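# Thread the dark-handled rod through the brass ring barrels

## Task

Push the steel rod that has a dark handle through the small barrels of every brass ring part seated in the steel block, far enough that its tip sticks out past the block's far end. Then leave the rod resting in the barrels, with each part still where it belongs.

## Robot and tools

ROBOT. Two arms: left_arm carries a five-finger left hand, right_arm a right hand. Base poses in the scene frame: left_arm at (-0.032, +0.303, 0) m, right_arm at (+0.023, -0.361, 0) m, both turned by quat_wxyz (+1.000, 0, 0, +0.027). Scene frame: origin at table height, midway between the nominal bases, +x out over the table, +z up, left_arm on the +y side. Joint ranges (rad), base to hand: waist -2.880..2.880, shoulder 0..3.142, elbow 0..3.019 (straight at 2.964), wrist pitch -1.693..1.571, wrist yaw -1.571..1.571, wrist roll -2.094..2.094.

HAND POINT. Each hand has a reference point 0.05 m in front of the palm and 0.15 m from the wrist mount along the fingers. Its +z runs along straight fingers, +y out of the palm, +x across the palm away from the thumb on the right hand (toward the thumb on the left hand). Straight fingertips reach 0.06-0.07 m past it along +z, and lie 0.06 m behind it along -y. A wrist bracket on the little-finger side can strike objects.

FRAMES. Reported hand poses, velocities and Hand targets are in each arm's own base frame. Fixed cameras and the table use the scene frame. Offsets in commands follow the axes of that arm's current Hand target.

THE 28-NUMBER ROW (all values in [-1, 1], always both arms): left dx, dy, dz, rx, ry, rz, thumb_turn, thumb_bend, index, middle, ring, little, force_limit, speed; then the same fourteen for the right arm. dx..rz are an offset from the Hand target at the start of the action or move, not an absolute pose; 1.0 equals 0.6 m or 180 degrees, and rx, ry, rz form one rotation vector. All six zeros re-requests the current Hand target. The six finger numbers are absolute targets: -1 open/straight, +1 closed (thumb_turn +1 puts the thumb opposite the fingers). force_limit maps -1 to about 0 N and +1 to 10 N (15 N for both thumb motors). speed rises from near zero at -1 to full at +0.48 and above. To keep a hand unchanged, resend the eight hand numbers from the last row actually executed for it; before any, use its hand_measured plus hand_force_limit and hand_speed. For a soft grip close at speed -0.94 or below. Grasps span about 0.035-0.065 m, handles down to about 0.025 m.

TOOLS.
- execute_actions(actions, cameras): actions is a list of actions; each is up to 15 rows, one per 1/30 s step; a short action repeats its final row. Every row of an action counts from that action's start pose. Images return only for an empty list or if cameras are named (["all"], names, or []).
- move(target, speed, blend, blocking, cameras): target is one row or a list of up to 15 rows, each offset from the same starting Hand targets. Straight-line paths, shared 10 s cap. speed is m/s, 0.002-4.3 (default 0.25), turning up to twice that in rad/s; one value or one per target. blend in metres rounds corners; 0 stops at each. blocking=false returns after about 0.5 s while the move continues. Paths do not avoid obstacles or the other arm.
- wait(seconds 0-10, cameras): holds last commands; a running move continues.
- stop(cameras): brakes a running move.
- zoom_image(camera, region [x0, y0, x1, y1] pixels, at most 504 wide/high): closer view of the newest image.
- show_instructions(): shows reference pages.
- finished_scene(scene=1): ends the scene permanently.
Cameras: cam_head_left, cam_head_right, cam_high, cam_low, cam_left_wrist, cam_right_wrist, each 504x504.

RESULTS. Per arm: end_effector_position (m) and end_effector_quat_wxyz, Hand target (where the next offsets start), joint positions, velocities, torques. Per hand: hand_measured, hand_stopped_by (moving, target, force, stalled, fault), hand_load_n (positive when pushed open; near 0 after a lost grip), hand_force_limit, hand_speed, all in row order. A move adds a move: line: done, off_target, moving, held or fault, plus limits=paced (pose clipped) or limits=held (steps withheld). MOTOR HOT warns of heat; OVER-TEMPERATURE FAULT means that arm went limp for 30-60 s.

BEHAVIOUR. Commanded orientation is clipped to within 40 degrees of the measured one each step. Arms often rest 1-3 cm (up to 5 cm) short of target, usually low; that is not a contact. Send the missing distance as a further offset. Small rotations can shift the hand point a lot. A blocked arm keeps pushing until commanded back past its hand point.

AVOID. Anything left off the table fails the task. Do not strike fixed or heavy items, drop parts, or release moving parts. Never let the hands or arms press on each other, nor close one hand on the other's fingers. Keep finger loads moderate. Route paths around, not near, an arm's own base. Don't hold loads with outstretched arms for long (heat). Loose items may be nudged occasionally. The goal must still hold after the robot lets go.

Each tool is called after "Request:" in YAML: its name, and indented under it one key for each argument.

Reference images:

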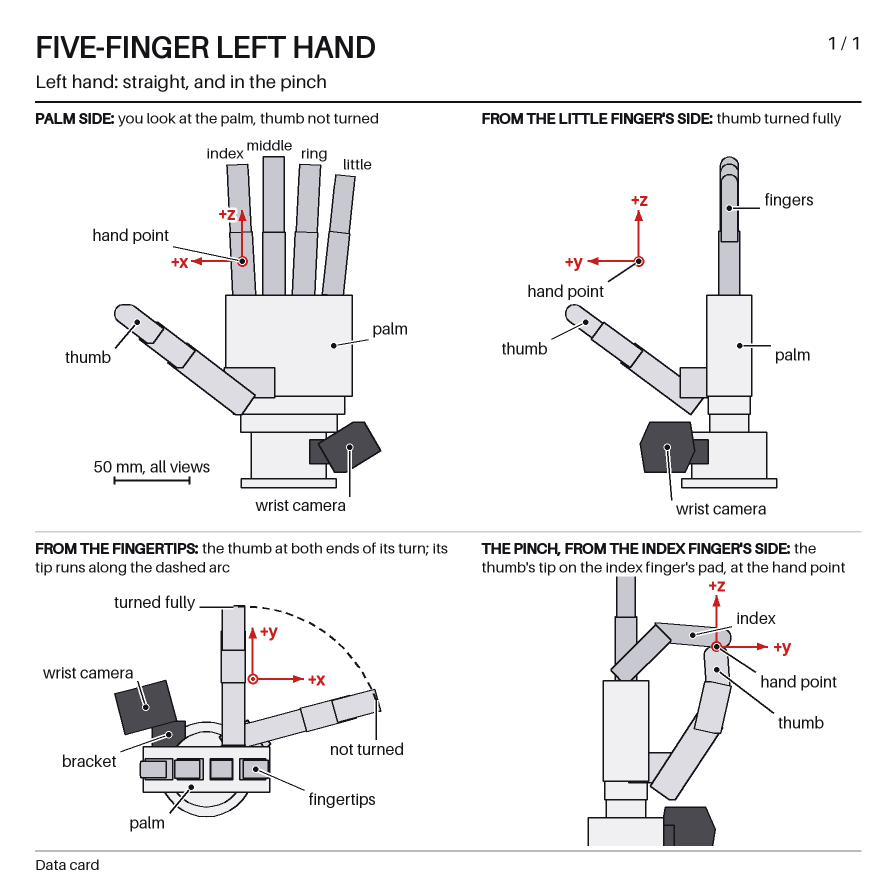

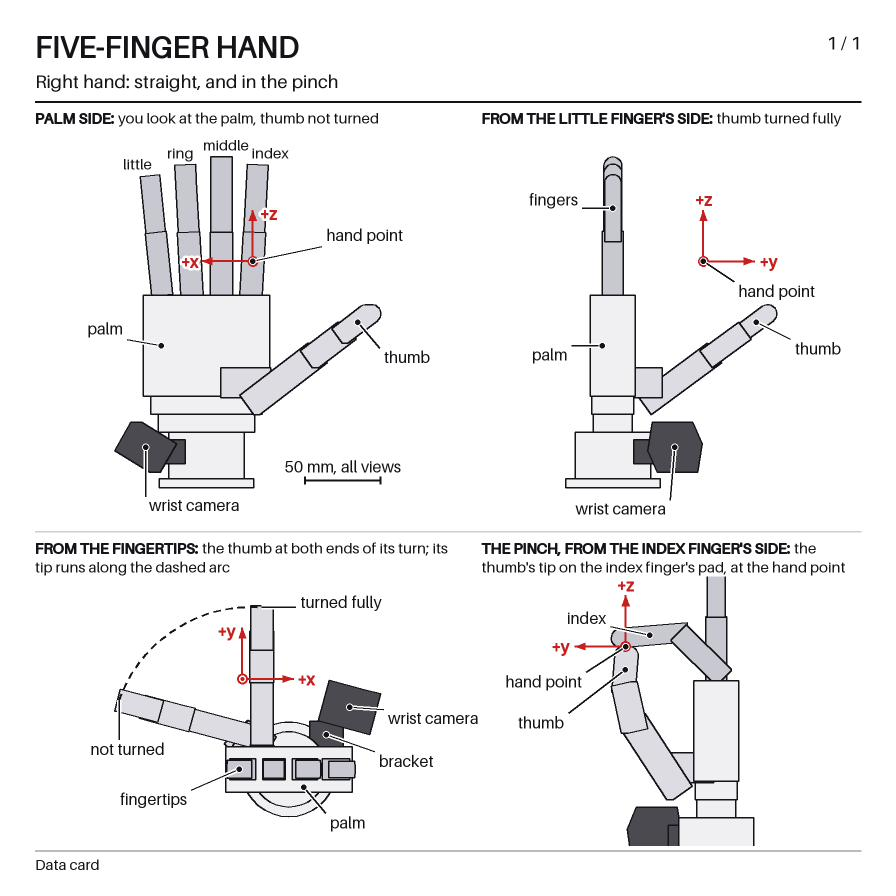

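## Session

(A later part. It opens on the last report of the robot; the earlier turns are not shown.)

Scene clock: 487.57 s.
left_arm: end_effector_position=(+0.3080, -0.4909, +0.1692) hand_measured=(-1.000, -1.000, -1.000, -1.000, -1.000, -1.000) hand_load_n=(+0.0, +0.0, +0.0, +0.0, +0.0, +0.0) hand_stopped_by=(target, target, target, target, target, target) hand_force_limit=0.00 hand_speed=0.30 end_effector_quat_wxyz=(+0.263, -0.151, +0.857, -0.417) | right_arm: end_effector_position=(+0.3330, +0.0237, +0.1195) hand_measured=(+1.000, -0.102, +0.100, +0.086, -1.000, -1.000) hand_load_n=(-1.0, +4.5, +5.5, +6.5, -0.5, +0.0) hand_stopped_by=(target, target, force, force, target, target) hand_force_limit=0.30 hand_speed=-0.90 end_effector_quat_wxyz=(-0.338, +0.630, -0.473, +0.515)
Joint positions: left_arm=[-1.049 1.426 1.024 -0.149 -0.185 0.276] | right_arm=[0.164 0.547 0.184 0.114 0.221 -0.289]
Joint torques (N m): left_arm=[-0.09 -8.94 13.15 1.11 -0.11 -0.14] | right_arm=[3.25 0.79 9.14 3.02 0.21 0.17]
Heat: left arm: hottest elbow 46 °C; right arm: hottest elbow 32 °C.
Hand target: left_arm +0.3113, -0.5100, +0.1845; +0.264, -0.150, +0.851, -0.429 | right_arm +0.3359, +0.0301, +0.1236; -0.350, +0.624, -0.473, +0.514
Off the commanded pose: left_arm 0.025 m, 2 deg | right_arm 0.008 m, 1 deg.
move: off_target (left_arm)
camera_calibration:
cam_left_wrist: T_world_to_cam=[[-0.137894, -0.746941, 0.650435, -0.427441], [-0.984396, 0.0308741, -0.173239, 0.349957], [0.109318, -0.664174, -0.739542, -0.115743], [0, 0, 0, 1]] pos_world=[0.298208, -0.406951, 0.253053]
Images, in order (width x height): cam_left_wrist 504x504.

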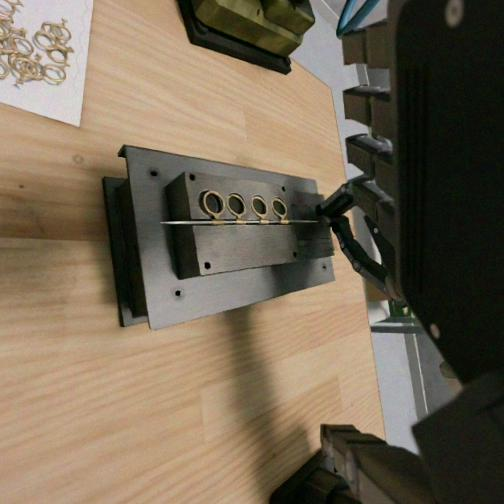

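Request:
move:
  target: [0,0,0,0,0,0,-1,-1,-1,-1,-1,-1,0.0,0.3,-0.006367,-0.007175,-0.001543,0.000161,-0.001537,0.006484,1,-0.1,0.25,0.25,-1,-1,0.3,-0.9]
  speed: 0.03
  cameras: ["cam_left_wrist"]

Request:
zoom_image:
  camera: "cam_left_wrist"
  region: [180, 180, 300, 240]

Request:
zoom_image:
  camera: "cam_left_wrist"
  region: [270, 195, 350, 235]

Scene clock: 489.17 s.
left_arm: end_effector_position=(+0.3080, -0.4909, +0.1692) hand_measured=(-1.000, -1.000, -1.000, -1.000, -1.000, -1.000) hand_load_n=(+0.0, +0.0, -0.5, +0.0, +0.0, +0.0) hand_stopped_by=(target, target, target, target, target, target) hand_force_limit=0.00 hand_speed=0.30 end_effector_quat_wxyz=(+0.263, -0.151, +0.857, -0.417) | right_arm: end_effector_position=(+0.3328, +0.0268, +0.1198) hand_measured=(+1.000, -0.102, +0.100, +0.086, -1.000, -1.000) hand_load_n=(-0.5, +4.5, +5.5, +6.5, +0.0, +0.0) hand_stopped_by=(target, target, force, force, target, target) hand_force_limit=0.30 hand_speed=-0.90 end_effector_quat_wxyz=(-0.342, +0.626, -0.478, +0.513)
Joint positions: left_arm=[-1.049 1.426 1.024 -0.149 -0.185 0.276] | right_arm=[0.177 0.547 0.184 0.114 0.234 -0.27]
Joint torques (N m): left_arm=[-0.09 -9 13.14 1.11 -0.11 -0.15] | right_arm=[3.43 0.21 9.73 2.41 0.08 0.23]
Heat: left arm: hottest elbow 46 °C; right arm: hottest elbow 32 °C.
Hand target: left_arm +0.3113, -0.5100, +0.1845; +0.264, -0.150, +0.851, -0.429 | right_arm +0.3359, +0.0351, +0.1266; -0.356, +0.621, -0.479, +0.509
Off the commanded pose: left_arm 0.025 m, 2 deg | right_arm 0.011 m, 2 deg.
move: off_target (left_arm, right_arm)
camera_calibration:
cam_left_wrist: T_world_to_cam=[[-0.137894, -0.746941, 0.650435, -0.427441], [-0.984396, 0.0308741, -0.173239, 0.349957], [0.109318, -0.664174, -0.739542, -0.115743], [0, 0, 0, 1]] pos_world=[0.298208, -0.406951, 0.253053]
Images, in order (width x height): cam_left_wrist 504x504.

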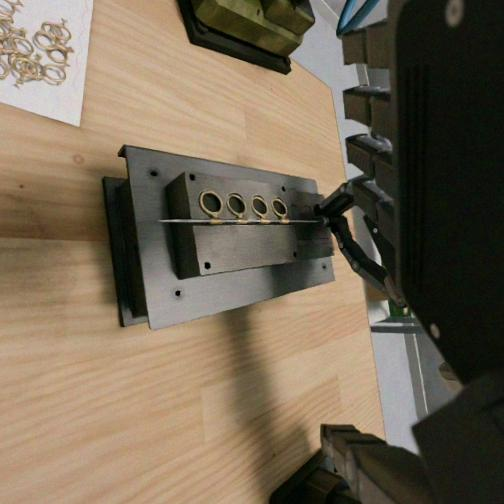

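Scaled by 4.200 from the camera's 504x504 image, which has a finer 720x720 frame.

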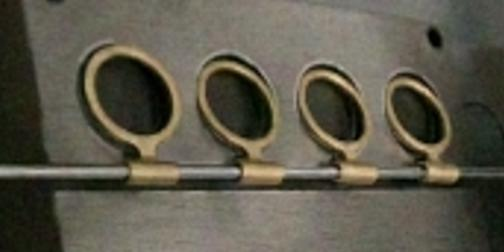

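Scaled by 6.300 from the camera's 504x504 image, which has a finer 720x720 frame.

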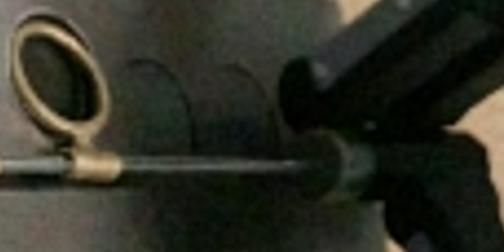

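Request:
move:
  target: [0,0,0,0,0,0,-1,-1,-1,-1,-1,-1,0.0,0.3,-0.005545,-0.003344,-0.0006,0,0,0,1,-0.1,0.25,0.25,-1,-1,0.3,-0.9]
  speed: 0.03
  cameras: ["cam_left_wrist", "cam_high"]

Request:
zoom_image:
  camera: "cam_left_wrist"
  region: [180, 180, 300, 240]

Request:
zoom_image:
  camera: "cam_high"
  region: [140, 258, 180, 290]

Scene clock: 490.20 s.
left_arm: end_effector_position=(+0.3080, -0.4909, +0.1692) hand_measured=(-1.000, -1.000, -1.000, -1.000, -1.000, -1.000) hand_load_n=(+0.0, +0.0, +0.0, +0.0, +0.0, +0.0) hand_stopped_by=(target, target, target, target, target, target) hand_force_limit=0.00 hand_speed=0.30 end_effector_quat_wxyz=(+0.263, -0.151, +0.857, -0.417) | right_arm: end_effector_position=(+0.3324, +0.0288, +0.1200) hand_measured=(+1.000, -0.102, +0.100, +0.086, -1.000, -1.000) hand_load_n=(-1.0, +4.5, +5.5, +6.5, -0.5, +0.0) hand_stopped_by=(target, target, force, force, target, target) hand_force_limit=0.30 hand_speed=-0.90 end_effector_quat_wxyz=(-0.340, +0.625, -0.479, +0.515)
Joint positions: left_arm=[-1.049 1.426 1.024 -0.149 -0.185 0.276] | right_arm=[0.197 0.547 0.184 0.114 0.258 -0.268]
Joint torques (N m): left_arm=[-0.09 -8.94 13.12 1.11 -0.11 -0.14] | right_arm=[3.6 0.5 10.02 2.33 -0.05 0.27]
Heat: left arm: hottest elbow 46 °C; right arm: hottest elbow 32 °C.
Hand target: left_arm +0.3113, -0.5100, +0.1845; +0.264, -0.150, +0.851, -0.429 | right_arm +0.3360, +0.0389, +0.1276; -0.356, +0.621, -0.479, +0.509
Off the commanded pose: left_arm 0.025 m, 2 deg | right_arm 0.013 m, 2 deg.
move: off_target (left_arm, right_arm)
camera_calibration:
cam_left_wrist: T_world_to_cam=[[-0.137894, -0.746941, 0.650435, -0.427441], [-0.984396, 0.0308741, -0.173239, 0.349957], [0.109318, -0.664174, -0.739542, -0.115743], [0, 0, 0, 1]] pos_world=[0.298208, -0.406951, 0.253053]
Images, in order (width x height): cam_high 504x504, cam_left_wrist 504x504.

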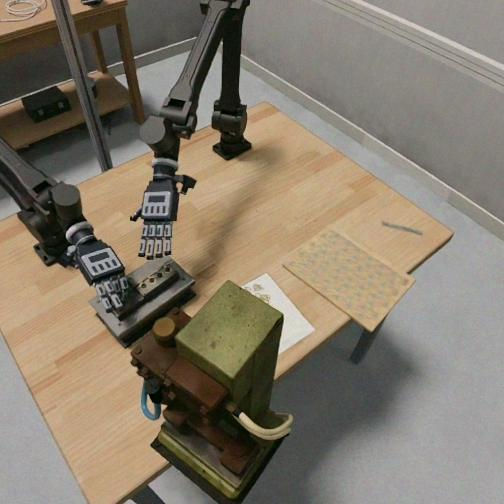

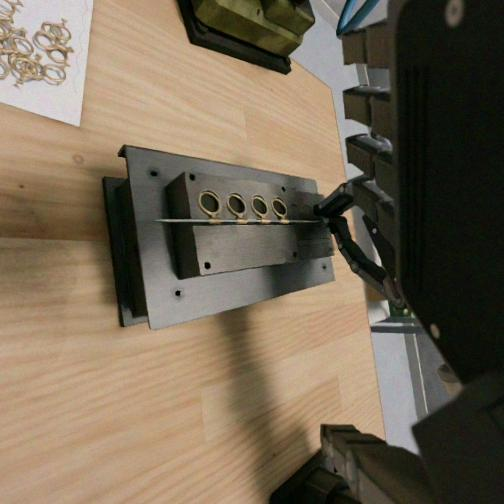

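Scaled by 4.200 from the camera's 504x504 image, which has a finer 720x720 frame.

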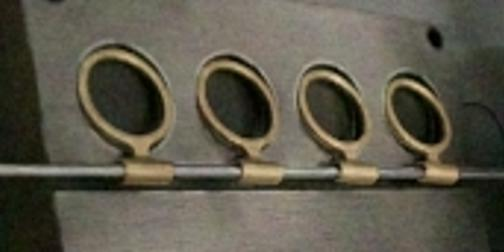

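Scaled by 12.600 from the camera's 504x504 image, which has a finer 720x720 frame.

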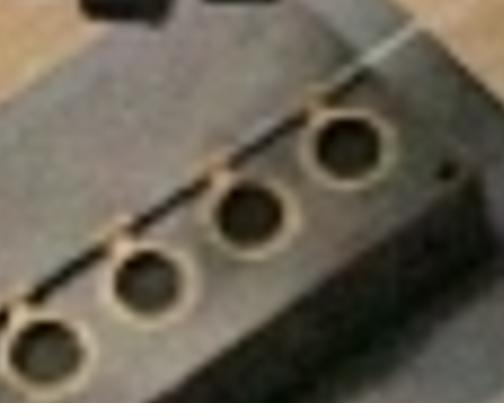

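Request:
zoom_image:
  camera: "cam_left_wrist"
  region: [270, 190, 350, 254]

Request:
zoom_image:
  camera: "cam_left_wrist"
  region: [150, 205, 230, 245]

Scaled by 6.300 from the camera's 504x504 image, which has a finer 720x720 frame.

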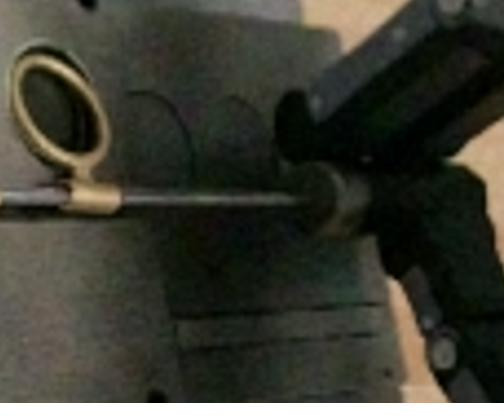

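Scaled by 6.300 from the camera's 504x504 image, which has a finer 720x720 frame.

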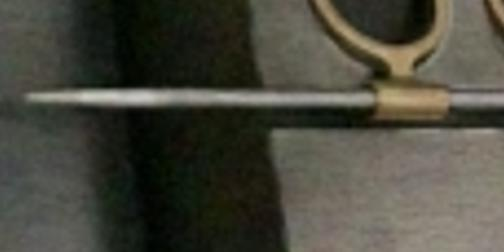

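Request:
move:
  target: [0,0,0,0,0,0,-1,-1,-1,-1,-1,-1,0.0,0.3,0,0,0,-0.000256,0.002584,-0.010813,1,-0.1,0.25,0.25,-1,-1,0.3,-0.9]
  speed: 0.03
  cameras: ["cam_left_wrist"]

Request:
zoom_image:
  camera: "cam_left_wrist"
  region: [180, 180, 300, 240]

Request:
zoom_image:
  camera: "cam_left_wrist"
  region: [270, 190, 350, 254]

Request:
zoom_image:
  camera: "cam_left_wrist"
  region: [150, 205, 230, 245]

Scene clock: 491.73 s.
left_arm: end_effector_position=(+0.3080, -0.4909, +0.1692) hand_measured=(-1.000, -1.000, -1.000, -1.000, -1.000, -1.000) hand_load_n=(+0.0, +0.0, +0.0, +0.0, +0.0, +0.0) hand_stopped_by=(target, target, target, target, target, target) hand_force_limit=0.00 hand_speed=0.30 end_effector_quat_wxyz=(+0.263, -0.151, +0.857, -0.417) | right_arm: end_effector_position=(+0.3317, +0.0308, +0.1193) hand_measured=(+1.000, -0.102, +0.100, +0.086, -1.000, -1.000) hand_load_n=(-1.0, +4.5, +5.5, +6.0, +0.0, +0.0) hand_stopped_by=(target, target, force, force, target, target) hand_force_limit=0.30 hand_speed=-0.90 end_effector_quat_wxyz=(-0.336, +0.625, -0.479, +0.517)
Joint positions: left_arm=[-1.049 1.426 1.024 -0.149 -0.185 0.276] | right_arm=[0.221 0.55 0.184 0.114 0.289 -0.268]
Joint torques (N m): left_arm=[-0.03 -8.94 13.12 1.14 -0.11 -0.14] | right_arm=[3.72 0.73 10.04 2.54 -0.03 -0.07]
Heat: left arm: hottest elbow 46 °C; right arm: hottest elbow 32 °C.
Hand target: left_arm +0.3113, -0.5100, +0.1845; +0.264, -0.150, +0.851, -0.429 | right_arm +0.3360, +0.0388, +0.1275; -0.345, +0.627, -0.470, +0.517
Off the commanded pose: left_arm 0.025 m, 2 deg | right_arm 0.012 m, 2 deg.
move: off_target (left_arm, right_arm)
camera_calibration:
cam_left_wrist: T_world_to_cam=[[-0.137894, -0.746941, 0.650435, -0.427441], [-0.984396, 0.0308741, -0.173239, 0.349957], [0.109318, -0.664174, -0.739542, -0.115743], [0, 0, 0, 1]] pos_world=[0.298208, -0.406951, 0.253053]
Images, in order (width x height): cam_left_wrist 504x504.

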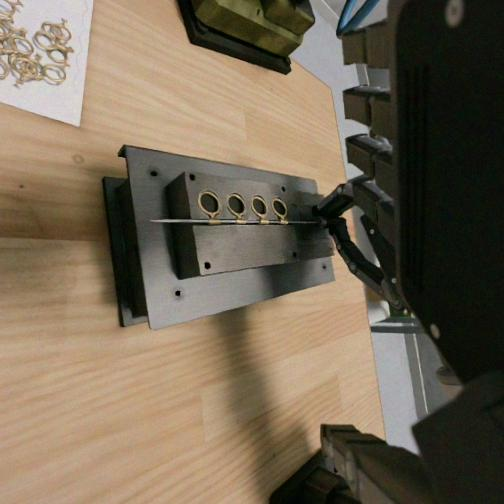

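Scaled by 4.200 from the camera's 504x504 image, which has a finer 720x720 frame.

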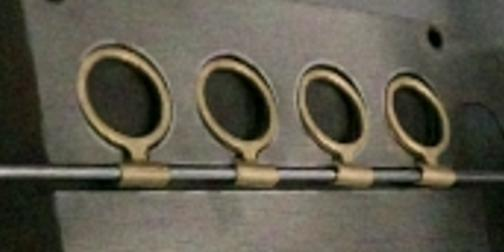

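Scaled by 6.300 from the camera's 504x504 image, which has a finer 720x720 frame.

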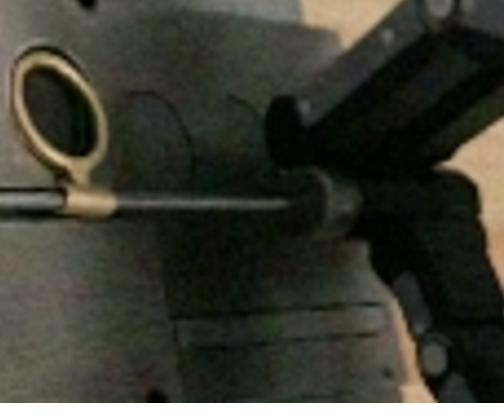

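Scaled by 6.300 from the camera's 504x504 image, which has a finer 720x720 frame.

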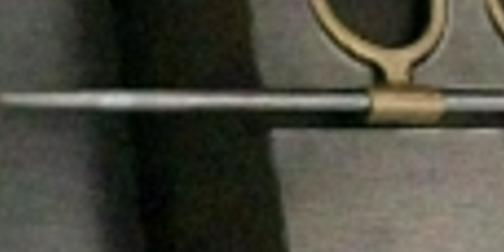

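Request:
move:
  target: [0,0,0,0,0,0,-1,-1,-1,-1,-1,-1,0.0,0.3,0,0,0,-0.00017,0.00168,-0.007026,1,-0.1,0.25,0.25,-1,-1,0.3,-0.9]
  speed: 0.03
  cameras: ["cam_left_wrist"]

Request:
zoom_image:
  camera: "cam_left_wrist"
  region: [180, 180, 300, 240]

Request:
zoom_image:
  camera: "cam_left_wrist"
  region: [270, 190, 350, 254]

Request:
zoom_image:
  camera: "cam_left_wrist"
  region: [145, 205, 225, 245]

Scene clock: 493.03 s.
left_arm: end_effector_position=(+0.3080, -0.4909, +0.1692) hand_measured=(-1.000, -1.000, -1.000, -1.000, -1.000, -1.000) hand_load_n=(-0.5, +0.0, +0.0, +0.0, +0.0, +0.0) hand_stopped_by=(target, target, target, target, target, target) hand_force_limit=0.00 hand_speed=0.30 end_effector_quat_wxyz=(+0.263, -0.151, +0.857, -0.417) | right_arm: end_effector_position=(+0.3310, +0.0335, +0.1181) hand_measured=(+1.000, -0.102, +0.100, +0.086, -1.000, -1.000) hand_load_n=(-0.5, +3.5, +6.5, +5.5, +0.0, +0.0) hand_stopped_by=(target, target, force, force, target, target) hand_force_limit=0.30 hand_speed=-0.90 end_effector_quat_wxyz=(-0.333, +0.629, -0.474, +0.518)
Joint positions: left_arm=[-1.049 1.426 1.024 -0.149 -0.185 0.276] | right_arm=[0.24 0.555 0.184 0.114 0.305 -0.275]
Joint torques (N m): left_arm=[0.03 -9 13.12 1.1 -0.11 -0.14] | right_arm=[3.43 0.73 10.14 2.58 0.13 -0.18]
Heat: left arm: hottest elbow 46 °C; right arm: hottest elbow 32 °C.
Hand target: left_arm +0.3113, -0.5100, +0.1845; +0.264, -0.150, +0.851, -0.429 | right_arm +0.3360, +0.0388, +0.1276; -0.338, +0.631, -0.464, +0.522
Off the commanded pose: left_arm 0.025 m, 2 deg | right_arm 0.012 m, 1 deg.
move: off_target (left_arm, right_arm)
camera_calibration:
cam_left_wrist: T_world_to_cam=[[-0.137894, -0.746941, 0.650435, -0.427441], [-0.984396, 0.0308741, -0.173239, 0.349957], [0.109318, -0.664174, -0.739542, -0.115743], [0, 0, 0, 1]] pos_world=[0.298208, -0.406951, 0.253053]
Images, in order (width x height): cam_left_wrist 504x504.

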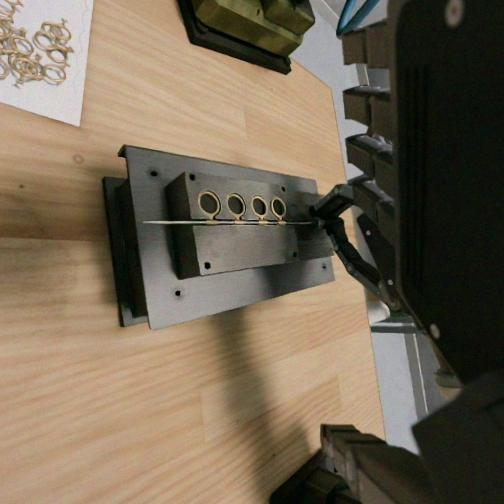

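Scaled by 4.200 from the camera's 504x504 image, which has a finer 720x720 frame.

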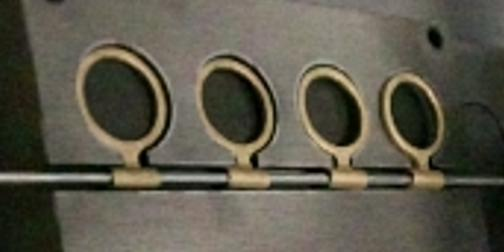

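Scaled by 6.300 from the camera's 504x504 image, which has a finer 720x720 frame.

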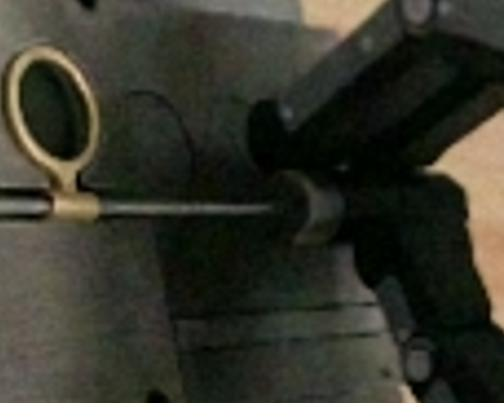

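Scaled by 6.300 from the camera's 504x504 image, which has a finer 720x720 frame.

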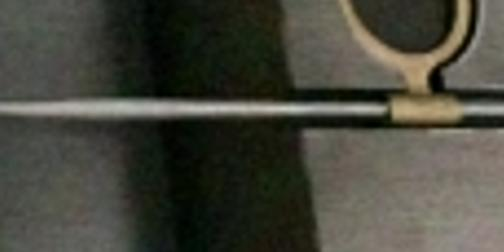

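Request:
move:
  target: [0,0,0,0,0,0,-1,-1,-1,-1,-1,-1,0.0,0.3,0,0,0,0,0,0,1,-0.1,-0.05,-0.05,-1,-1,0.3,-0.9]
  speed: 0.03
  cameras: ["cam_left_wrist"]

Request:
zoom_image:
  camera: "cam_left_wrist"
  region: [180, 180, 300, 240]

Request:
zoom_image:
  camera: "cam_left_wrist"
  region: [270, 190, 350, 254]

Scene clock: 494.77 s.
left_arm: end_effector_position=(+0.3080, -0.4909, +0.1692) hand_measured=(-1.000, -1.000, -1.000, -1.000, -1.000, -1.000) hand_load_n=(-0.5, +0.0, +0.0, +0.0, +0.0, +0.0) hand_stopped_by=(target, target, target, target, target, target) hand_force_limit=0.00 hand_speed=0.30 end_effector_quat_wxyz=(+0.263, -0.151, +0.857, -0.417) | right_arm: end_effector_position=(+0.3310, +0.0336, +0.1180) hand_measured=(+1.000, -0.100, -0.050, -0.050, -1.000, -1.000) hand_load_n=(+0.0, +0.0, +0.0, +0.0, +0.0, +0.0) hand_stopped_by=(target, target, target, target, target, target) hand_force_limit=0.30 hand_speed=-0.90 end_effector_quat_wxyz=(-0.332, +0.630, -0.474, +0.518)
Joint positions: left_arm=[-1.049 1.426 1.024 -0.149 -0.185 0.276] | right_arm=[0.241 0.555 0.184 0.114 0.305 -0.275]
Joint torques (N m): left_arm=[0.03 -8.94 13.14 1.1 -0.11 -0.15] | right_arm=[3.02 0.85 10.1 2.67 0.12 -0.18]
Heat: left arm: hottest elbow 46 °C; right arm: hottest elbow 32 °C.
Hand target: left_arm +0.3113, -0.5100, +0.1845; +0.264, -0.150, +0.851, -0.429 | right_arm +0.3360, +0.0388, +0.1275; -0.338, +0.631, -0.464, +0.522
Off the commanded pose: left_arm 0.025 m, 2 deg | right_arm 0.012 m, 1 deg.
move: off_target (left_arm, right_arm)
camera_calibration:
cam_left_wrist: T_world_to_cam=[[-0.137894, -0.746941, 0.650435, -0.427441], [-0.984396, 0.0308741, -0.173239, 0.349957], [0.109318, -0.664174, -0.739542, -0.115743], [0, 0, 0, 1]] pos_world=[0.298208, -0.406951, 0.253053]
Images, in order (width x height): cam_left_wrist 504x504.

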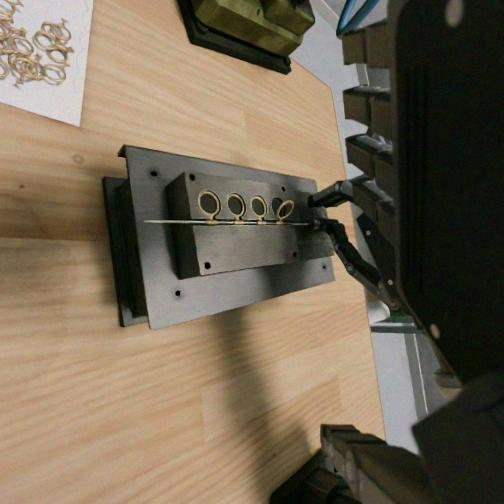

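Scaled by 4.200 from the camera's 504x504 image, which has a finer 720x720 frame.

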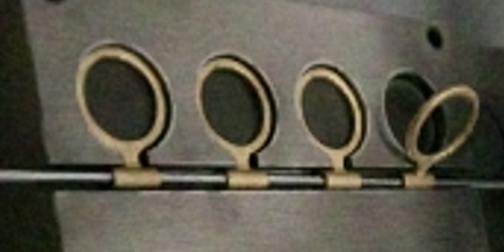

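Scaled by 6.300 from the camera's 504x504 image, which has a finer 720x720 frame.

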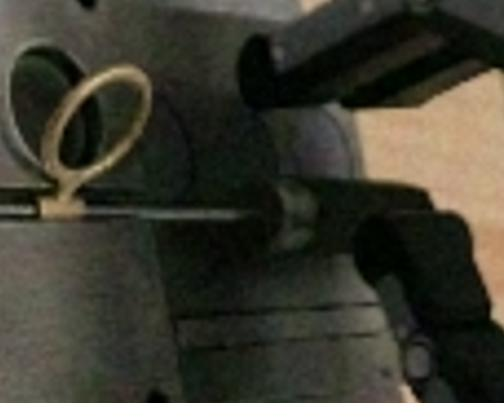

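Request:
wait:
  seconds: 0
  cameras: ["cam_left_wrist", "cam_high"]

Request:
zoom_image:
  camera: "cam_left_wrist"
  region: [250, 190, 300, 230]

Request:
zoom_image:
  camera: "cam_high"
  region: [125, 262, 175, 302]

Scene clock: 497.23 s.
left_arm: end_effector_position=(+0.3080, -0.4909, +0.1692) hand_measured=(-1.000, -1.000, -1.000, -1.000, -1.000, -1.000) hand_load_n=(-0.5, +0.0, +0.0, +0.0, +0.0, +0.0) hand_stopped_by=(target, target, target, target, target, target) hand_force_limit=0.00 hand_speed=0.30 end_effector_quat_wxyz=(+0.263, -0.151, +0.857, -0.417) | right_arm: end_effector_position=(+0.3310, +0.0336, +0.1180) hand_measured=(+1.000, -0.100, -0.050, -0.050, -1.000, -1.000) hand_load_n=(+0.5, +0.5, +0.0, +0.0, +0.0, +0.0) hand_stopped_by=(target, target, target, target, target, target) hand_force_limit=0.30 hand_speed=-0.90 end_effector_quat_wxyz=(-0.332, +0.630, -0.474, +0.518)
Joint positions: left_arm=[-1.049 1.426 1.024 -0.149 -0.185 0.276] | right_arm=[0.241 0.555 0.184 0.114 0.305 -0.275]
Joint torques (N m): left_arm=[-0.03 -8.94 13.14 1.1 -0.11 -0.14] | right_arm=[3.19 0.79 10.15 2.66 0.13 -0.19]
Heat: left arm: hottest elbow 46 °C; right arm: hottest elbow 32 °C.
Hand target: left_arm +0.3113, -0.5100, +0.1845; +0.264, -0.150, +0.851, -0.429 | right_arm +0.3360, +0.0388, +0.1275; -0.338, +0.631, -0.464, +0.522
Off the commanded pose: left_arm 0.025 m, 2 deg | right_arm 0.012 m, 1 deg.
camera_calibration:
cam_left_wrist: T_world_to_cam=[[-0.137894, -0.746941, 0.650435, -0.427441], [-0.984396, 0.0308741, -0.173239, 0.349957], [0.109318, -0.664174, -0.739542, -0.115743], [0, 0, 0, 1]] pos_world=[0.298208, -0.406951, 0.253053]
Images, in order (width x height): cam_high 504x504, cam_left_wrist 504x504.

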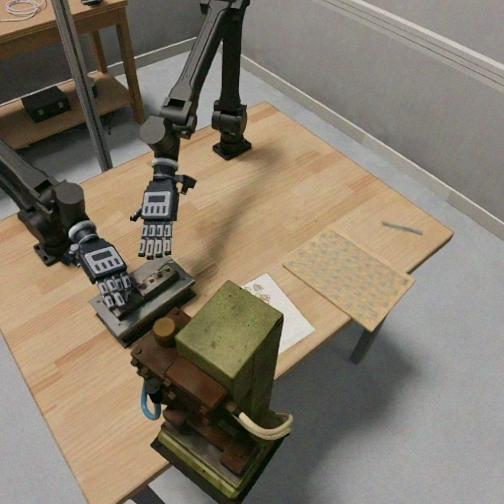

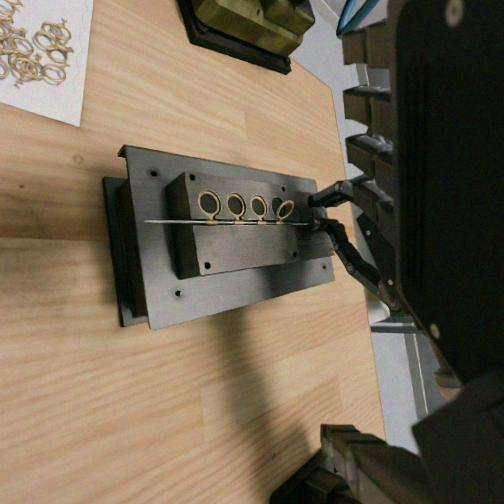

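Scaled by 10.080 from the camera's 504x504 image, which has a finer 720x720 frame.

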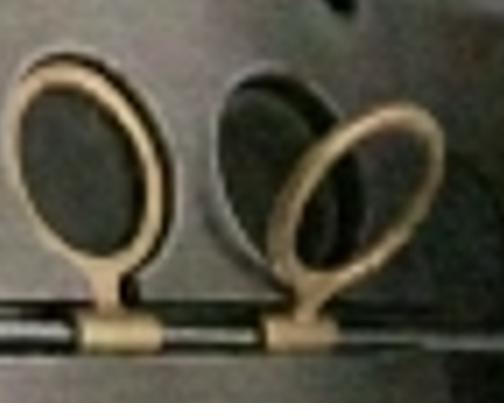

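Scaled by 10.080 from the camera's 504x504 image, which has a finer 720x720 frame.

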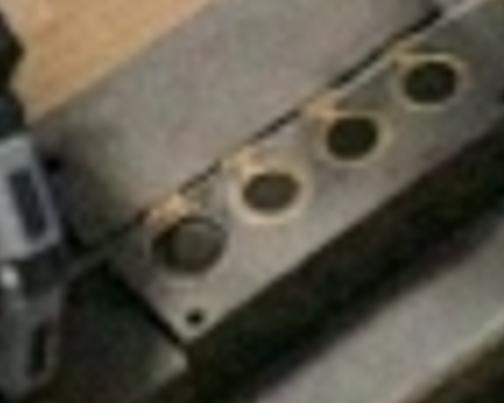

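Request:
move:
  target: [0,0,0,0,0,0,-1,-1,-1,-1,-1,-1,0.0,0.3,0,0,0,0,0,0,1,-0.1,0.25,0.25,-1,-1,0.3,-0.9]
  speed: 0.03
  cameras: ["cam_left_wrist"]

Request:
zoom_image:
  camera: "cam_left_wrist"
  region: [180, 180, 300, 240]

Request:
zoom_image:
  camera: "cam_left_wrist"
  region: [270, 190, 350, 254]

Scene clock: 499.07 s.
left_arm: end_effector_position=(+0.3080, -0.4909, +0.1692) hand_measured=(-1.000, -1.000, -1.000, -1.000, -1.000, -1.000) hand_load_n=(+0.0, +0.0, +0.0, +0.0, +0.0, +0.0) hand_stopped_by=(target, target, target, target, target, target) hand_force_limit=0.00 hand_speed=0.30 end_effector_quat_wxyz=(+0.263, -0.151, +0.857, -0.417) | right_arm: end_effector_position=(+0.3333, +0.0342, +0.1224) hand_measured=(+1.000, -0.100, +0.248, +0.244, -1.000, -1.000) hand_load_n=(+0.0, +1.5, +5.5, +10.0, +0.0, +0.0) hand_stopped_by=(target, target, target, force, target, target) hand_force_limit=0.30 hand_speed=-0.90 end_effector_quat_wxyz=(-0.338, +0.625, -0.472, +0.522)
Joint positions: left_arm=[-1.049 1.426 1.024 -0.149 -0.185 0.276] | right_arm=[0.241 0.555 0.184 0.131 0.305 -0.275]
Joint torques (N m): left_arm=[-0.09 -8.94 13.12 1.13 -0.11 -0.14] | right_arm=[3.14 0.73 10.11 1.98 0.12 -0.19]
Heat: left arm: hottest elbow 46 °C; right arm: hottest elbow 32 °C.
Hand target: left_arm +0.3113, -0.5100, +0.1845; +0.264, -0.150, +0.851, -0.429 | right_arm +0.3360, +0.0388, +0.1275; -0.338, +0.631, -0.464, +0.522
Off the commanded pose: left_arm 0.025 m, 2 deg | right_arm 0.007 m, 1 deg.
move: off_target (left_arm)
camera_calibration:
cam_left_wrist: T_world_to_cam=[[-0.137894, -0.746941, 0.650435, -0.427441], [-0.984396, 0.0308741, -0.173239, 0.349957], [0.109318, -0.664174, -0.739542, -0.115743], [0, 0, 0, 1]] pos_world=[0.298208, -0.406951, 0.253053]
Images, in order (width x height): cam_left_wrist 504x504.

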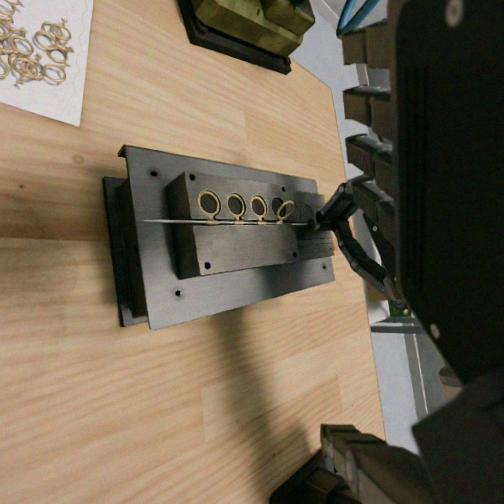

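Scaled by 4.200 from the camera's 504x504 image, which has a finer 720x720 frame.

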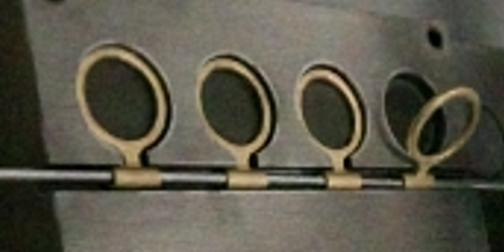

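Scaled by 6.300 from the camera's 504x504 image, which has a finer 720x720 frame.

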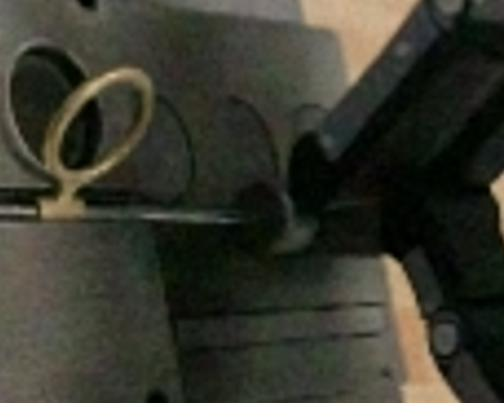

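Request:
move:
  target: [0,0,0,0,0,0,-1,-1,-1,-1,-1,-1,0.0,0.3,0,0,0,0,0,0,1,-0.1,-1,-1,-1,-1,0.3,-0.7]
  speed: 0.03
  cameras: ["cam_left_wrist"]

Request:
zoom_image:
  camera: "cam_left_wrist"
  region: [180, 180, 300, 240]

Request:
zoom_image:
  camera: "cam_left_wrist"
  region: [270, 190, 350, 254]

Scene clock: 502.13 s.
left_arm: end_effector_position=(+0.3080, -0.4909, +0.1692) hand_measured=(-1.000, -1.000, -1.000, -1.000, -1.000, -1.000) hand_load_n=(-0.5, +0.0, +0.0, +0.0, +0.0, +0.5) hand_stopped_by=(target, target, target, target, target, target) hand_force_limit=0.00 hand_speed=0.30 end_effector_quat_wxyz=(+0.263, -0.151, +0.857, -0.417) | right_arm: end_effector_position=(+0.3333, +0.0343, +0.1220) hand_measured=(+1.000, -0.100, -1.000, -1.000, -1.000, -1.000) hand_load_n=(+0.0, +0.0, -0.5, +0.0, +0.0, +0.0) hand_stopped_by=(target, target, target, target, target, target) hand_force_limit=0.30 hand_speed=-0.70 end_effector_quat_wxyz=(-0.337, +0.625, -0.472, +0.522)
Joint positions: left_arm=[-1.049 1.426 1.024 -0.149 -0.185 0.276] | right_arm=[0.241 0.556 0.184 0.131 0.305 -0.275]
Joint torques (N m): left_arm=[-0.09 -8.94 13.15 1.1 -0.11 -0.14] | right_arm=[3.19 0.79 10.1 2.02 0.12 -0.18]
Heat: left arm: hottest elbow 46 °C; right arm: hottest elbow 32 °C.
Hand target: left_arm +0.3113, -0.5100, +0.1845; +0.264, -0.150, +0.851, -0.429 | right_arm +0.3360, +0.0389, +0.1276; -0.338, +0.631, -0.464, +0.522
Off the commanded pose: left_arm 0.025 m, 2 deg | right_arm 0.008 m, 1 deg.
move: off_target (left_arm)
camera_calibration:
cam_left_wrist: T_world_to_cam=[[-0.137894, -0.746941, 0.650435, -0.427441], [-0.984396, 0.0308741, -0.173239, 0.349957], [0.109318, -0.664174, -0.739542, -0.115743], [0, 0, 0, 1]] pos_world=[0.298208, -0.406951, 0.253053]
Images, in order (width x height): cam_left_wrist 504x504.

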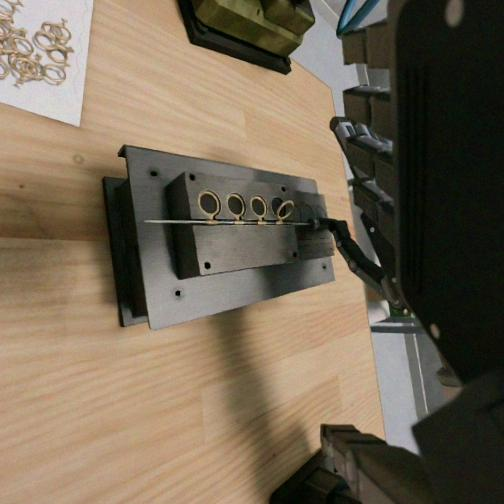

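Scaled by 4.200 from the camera's 504x504 image, which has a finer 720x720 frame.

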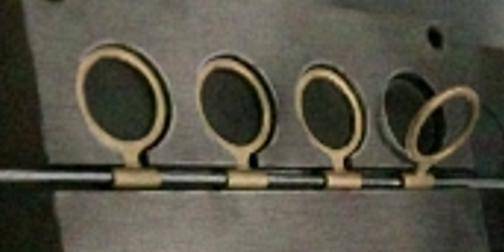

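Scaled by 6.300 from the camera's 504x504 image, which has a finer 720x720 frame.

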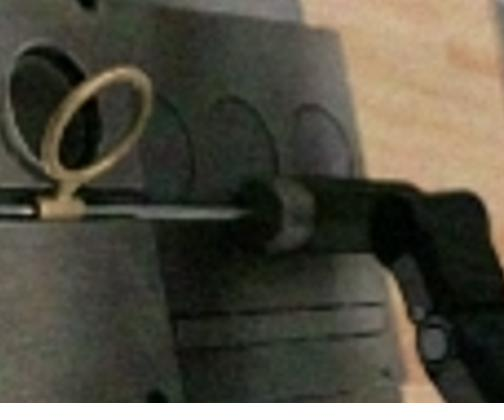

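Request:
move:
  target: [0,0,0,0,0,0,-1,-1,-1,-1,-1,-1,0.0,0.3,0.002966,-0.004453,-0.021718,0,0,0,1,-0.1,-1,-1,-1,-1,0.3,-0.7]
  speed: 0.03
  cameras: ["cam_left_wrist"]

Request:
zoom_image:
  camera: "cam_left_wrist"
  region: [250, 180, 370, 270]

Scene clock: 503.83 s.
left_arm: end_effector_position=(+0.3080, -0.4909, +0.1692) hand_measured=(-1.000, -1.000, -1.000, -1.000, -1.000, -1.000) hand_load_n=(+0.0, +0.0, +0.0, +0.0, +0.0, +0.0) hand_stopped_by=(target, target, target, target, target, target) hand_force_limit=0.00 hand_speed=0.30 end_effector_quat_wxyz=(+0.263, -0.151, +0.857, -0.417) | right_arm: end_effector_position=(+0.3224, +0.0348, +0.1241) hand_measured=(+1.000, -0.100, -1.000, -1.000, -1.000, -1.000) hand_load_n=(+0.0, +0.0, -0.5, +0.0, +0.0, +0.0) hand_stopped_by=(target, target, target, target, target, target) hand_force_limit=0.30 hand_speed=-0.70 end_effector_quat_wxyz=(-0.334, +0.630, -0.471, +0.519)
Joint positions: left_arm=[-1.049 1.426 1.024 -0.149 -0.185 0.276] | right_arm=[0.259 0.482 0.184 0.044 0.321 -0.275]
Joint torques (N m): left_arm=[-0.09 -8.94 13.14 1.11 -0.11 -0.14] | right_arm=[3.08 -0.09 10.26 1.77 0.27 -0.13]
Heat: left arm: hottest elbow 46 °C; right arm: hottest elbow 32 °C.
Hand target: left_arm +0.3113, -0.5100, +0.1845; +0.264, -0.150, +0.851, -0.429 | right_arm +0.3240, +0.0389, +0.1336; -0.338, +0.631, -0.464, +0.522
Off the commanded pose: left_arm 0.025 m, 2 deg | right_arm 0.010 m, 1 deg.
move: off_target (left_arm)
camera_calibration:
cam_left_wrist: T_world_to_cam=[[-0.137894, -0.746941, 0.650435, -0.427441], [-0.984396, 0.0308741, -0.173239, 0.349957], [0.109318, -0.664174, -0.739542, -0.115743], [0, 0, 0, 1]] pos_world=[0.298208, -0.406951, 0.253053]
Images, in order (width x height): cam_left_wrist 504x504.

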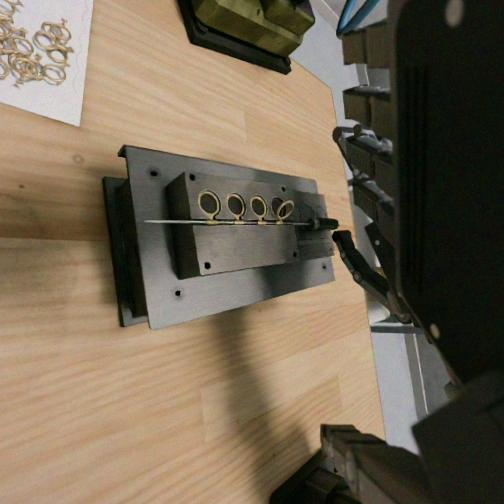

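Scaled by 4.200 from the camera's 504x504 image, which has a finer 720x720 frame.

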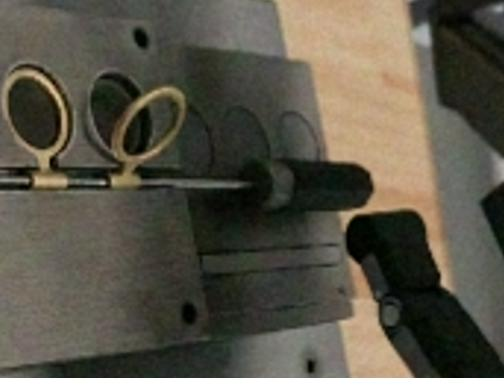

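Request:
wait:
  seconds: 0
  cameras: ["cam_right_wrist", "cam_high", "cam_head_left"]

Scene clock: 504.07 s.
left_arm: end_effector_position=(+0.3080, -0.4909, +0.1692) hand_measured=(-1.000, -1.000, -1.000, -1.000, -1.000, -1.000) hand_load_n=(+0.0, +0.0, +0.0, +0.0, +0.0, +0.0) hand_stopped_by=(target, target, target, target, target, target) hand_force_limit=0.00 hand_speed=0.30 end_effector_quat_wxyz=(+0.263, -0.151, +0.857, -0.417) | right_arm: end_effector_position=(+0.3224, +0.0348, +0.1241) hand_measured=(+1.000, -0.100, -1.000, -1.000, -1.000, -1.000) hand_load_n=(+0.0, +0.0, +0.0, +0.0, +0.0, +0.0) hand_stopped_by=(target, target, target, target, target, target) hand_force_limit=0.30 hand_speed=-0.70 end_effector_quat_wxyz=(-0.334, +0.630, -0.471, +0.519)
Joint positions: left_arm=[-1.049 1.426 1.024 -0.149 -0.185 0.276] | right_arm=[0.259 0.482 0.184 0.044 0.321 -0.275]
Joint torques (N m): left_arm=[-0.09 -9 13.14 1.13 -0.11 -0.14] | right_arm=[3.31 -0.26 10.26 1.87 0.25 -0.13]
Heat: left arm: hottest elbow 46 °C; right arm: hottest elbow 32 °C.
Hand target: left_arm +0.3113, -0.5100, +0.1845; +0.264, -0.150, +0.851, -0.429 | right_arm +0.3240, +0.0389, +0.1336; -0.338, +0.631, -0.464, +0.522
Off the commanded pose: left_arm 0.025 m, 2 deg | right_arm 0.010 m, 1 deg.
camera_calibration:
cam_right_wrist: T_world_to_cam=[[-0.21341, -0.539197, -0.814692, 0.191699], [-0.596739, 0.732209, -0.328289, 0.20275], [0.773537, 0.416098, -0.47802, -0.0923737], [0, 0, 0, 1]] pos_world=[0.233354, -0.00665515, 0.17858]
Images, in order (width x height): cam_head_left 504x504, cam_high 504x504, cam_right_wrist 504x504.

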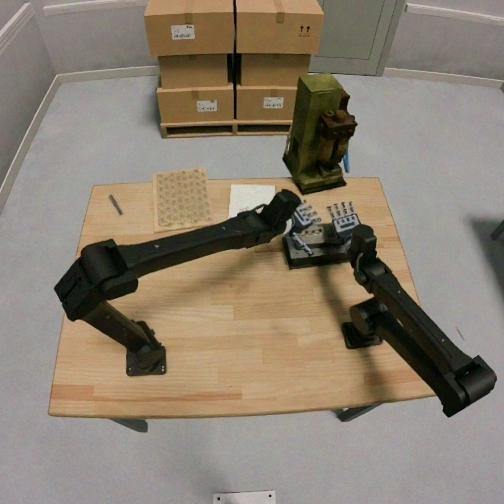

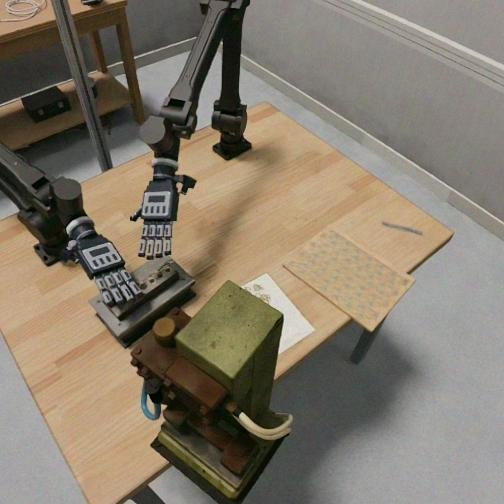

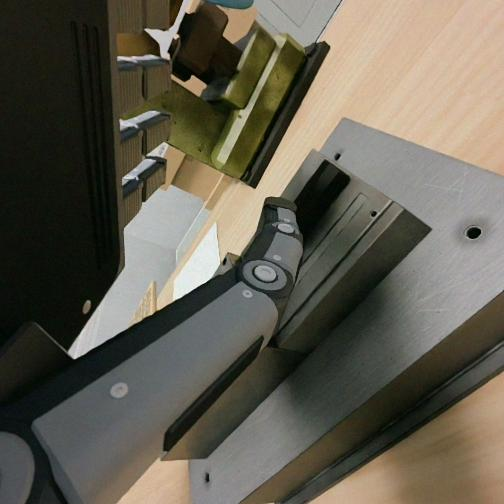

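Request:
move:
  target: [0,0,0,0,0,0,-1,-1,-1,-1,-1,-1,0.0,0.3,0.014,-0.038,-0.0095,0,0,0,1,-0.1,-1,-1,-1,-1,0.3,-0.2]
  speed: 0.06
  cameras: ["cam_left_wrist"]

Scene clock: 505.80 s.
left_arm: end_effector_position=(+0.3080, -0.4909, +0.1692) hand_measured=(-1.000, -1.000, -1.000, -1.000, -1.000, -1.000) hand_load_n=(+0.0, +0.0, +0.0, +0.0, +0.0, +0.0) hand_stopped_by=(target, target, target, target, target, target) hand_force_limit=0.00 hand_speed=0.30 end_effector_quat_wxyz=(+0.263, -0.151, +0.857, -0.417) | right_arm: end_effector_position=(+0.3171, +0.0334, +0.1319) hand_measured=(+1.000, -0.100, -1.000, -1.000, -1.000, -1.000) hand_load_n=(+0.0, +0.0, +0.0, -0.5, -0.5, +0.0) hand_stopped_by=(target, target, target, target, target, target) hand_force_limit=0.30 hand_speed=-0.20 end_effector_quat_wxyz=(-0.325, +0.638, -0.474, +0.513)
Joint positions: left_arm=[-1.049 1.426 1.024 -0.149 -0.185 0.276] | right_arm=[0.26 0.444 0.217 -0.054 0.321 -0.275]
Joint torques (N m): left_arm=[-0.03 -9 13.12 1.1 -0.11 -0.14] | right_arm=[3.19 -0.21 12.57 1.83 0.27 -0.12]
Heat: left arm: hottest elbow 46 °C; right arm: hottest elbow 32 °C.
Hand target: left_arm +0.3113, -0.5100, +0.1845; +0.264, -0.150, +0.851, -0.429 | right_arm +0.3239, +0.0391, +0.1585; -0.338, +0.631, -0.464, +0.522
Off the commanded pose: left_arm 0.025 m, 2 deg | right_arm 0.028 m, 2 deg.
move: off_target (left_arm, right_arm)
camera_calibration:
cam_left_wrist: T_world_to_cam=[[-0.137894, -0.746941, 0.650435, -0.427441], [-0.984396, 0.0308741, -0.173239, 0.349957], [0.109318, -0.664174, -0.739542, -0.115743], [0, 0, 0, 1]] pos_world=[0.298208, -0.406951, 0.253053]
Images, in order (width x height): cam_left_wrist 504x504.

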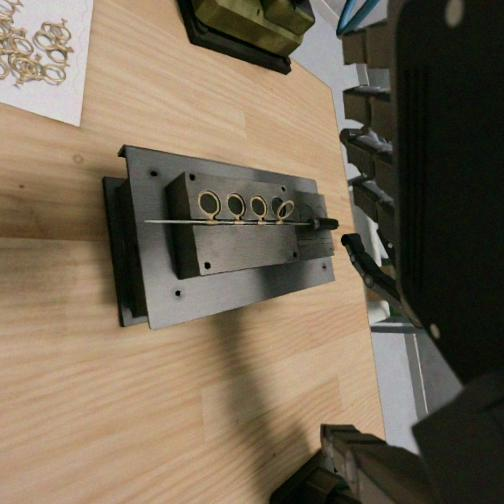

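Request:
move:
  target: [0,0,0,0,0,0,-1,-1,-1,-1,-1,-1,0.0,0.3,0.01726,-0.04555,-0.01135,0,0,0,1,-0.1,-1,-1,-1,-1,0.3,-0.2]
  speed: 0.05
  cameras: ["cam_left_wrist","cam_high"]

Scene clock: 508.00 s.
left_arm: end_effector_position=(+0.3080, -0.4909, +0.1692) hand_measured=(-1.000, -1.000, -1.000, -1.000, -1.000, -1.000) hand_load_n=(-0.5, +0.0, +0.0, +0.0, +0.0, +0.0) hand_stopped_by=(target, target, target, target, target, target) hand_force_limit=0.00 hand_speed=0.30 end_effector_quat_wxyz=(+0.263, -0.151, +0.857, -0.417) | right_arm: end_effector_position=(+0.3184, +0.0338, +0.1605) hand_measured=(+1.000, -0.100, -1.000, -1.000, -1.000, -1.000) hand_load_n=(+0.0, +0.0, +0.0, +0.0, +0.0, +0.0) hand_stopped_by=(target, target, target, target, target, target) hand_force_limit=0.30 hand_speed=-0.20 end_effector_quat_wxyz=(-0.325, +0.638, -0.474, +0.512)
Joint positions: left_arm=[-1.049 1.426 1.024 -0.149 -0.185 0.276] | right_arm=[0.26 0.422 0.29 -0.152 0.321 -0.275]
Joint torques (N m): left_arm=[-0.03 -8.94 13.11 1.13 -0.11 -0.14] | right_arm=[3.14 0.03 12.88 1.81 0.26 -0.12]
Heat: left arm: hottest elbow 46 °C; right arm: hottest elbow 32 °C.
Hand target: left_arm +0.3113, -0.5100, +0.1845; +0.264, -0.150, +0.851, -0.429 | right_arm +0.3239, +0.0391, +0.1885; -0.338, +0.631, -0.464, +0.522
Off the commanded pose: left_arm 0.025 m, 2 deg | right_arm 0.029 m, 2 deg.
move: off_target (left_arm, right_arm)
camera_calibration:
cam_left_wrist: T_world_to_cam=[[-0.137894, -0.746941, 0.650435, -0.427441], [-0.984396, 0.0308741, -0.173239, 0.349957], [0.109318, -0.664174, -0.739542, -0.115743], [0, 0, 0, 1]] pos_world=[0.298208, -0.406951, 0.253053]
Images, in order (width x height): cam_high 504x504, cam_left_wrist 504x504.

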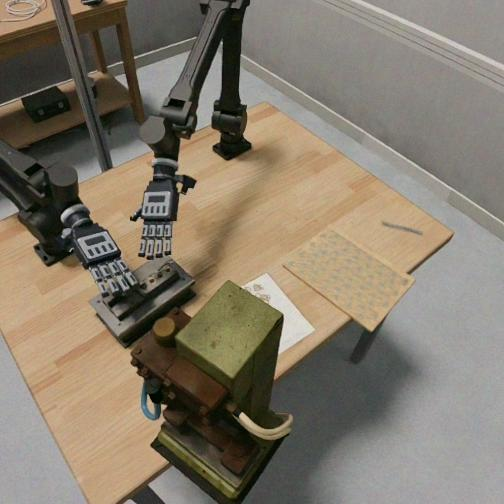

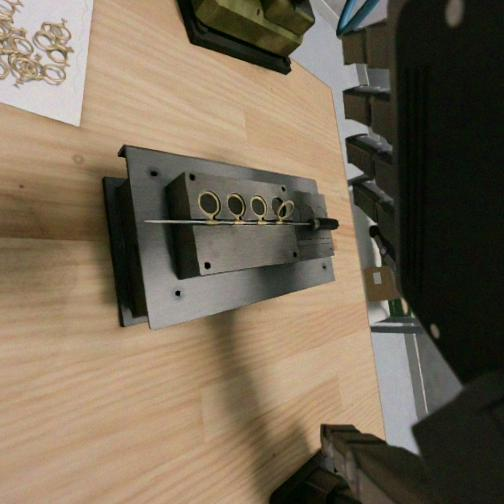

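Request:
zoom_image:
  camera: "cam_left_wrist"
  region: [250, 180, 350, 255]

Request:
zoom_image:
  camera: "cam_high"
  region: [115, 255, 185, 307]

Scaled by 5.040 from the camera's 504x504 image, which has a finer 720x720 frame.

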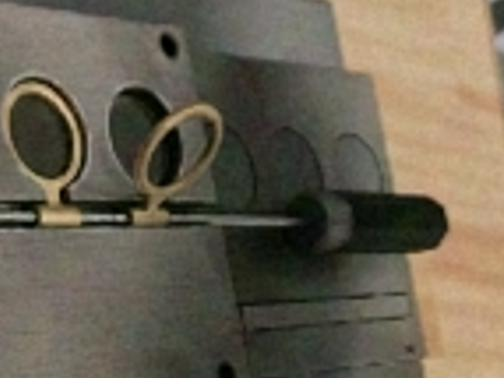

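Scaled by 7.200 from the camera's 504x504 image, which has a finer 720x720 frame.

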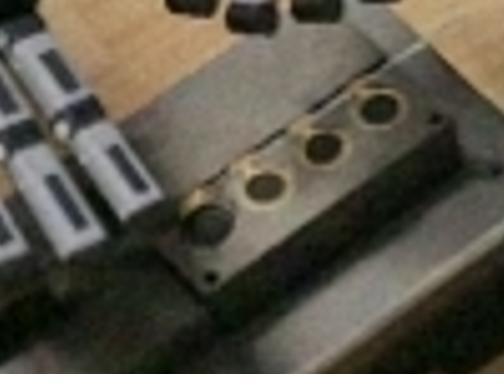

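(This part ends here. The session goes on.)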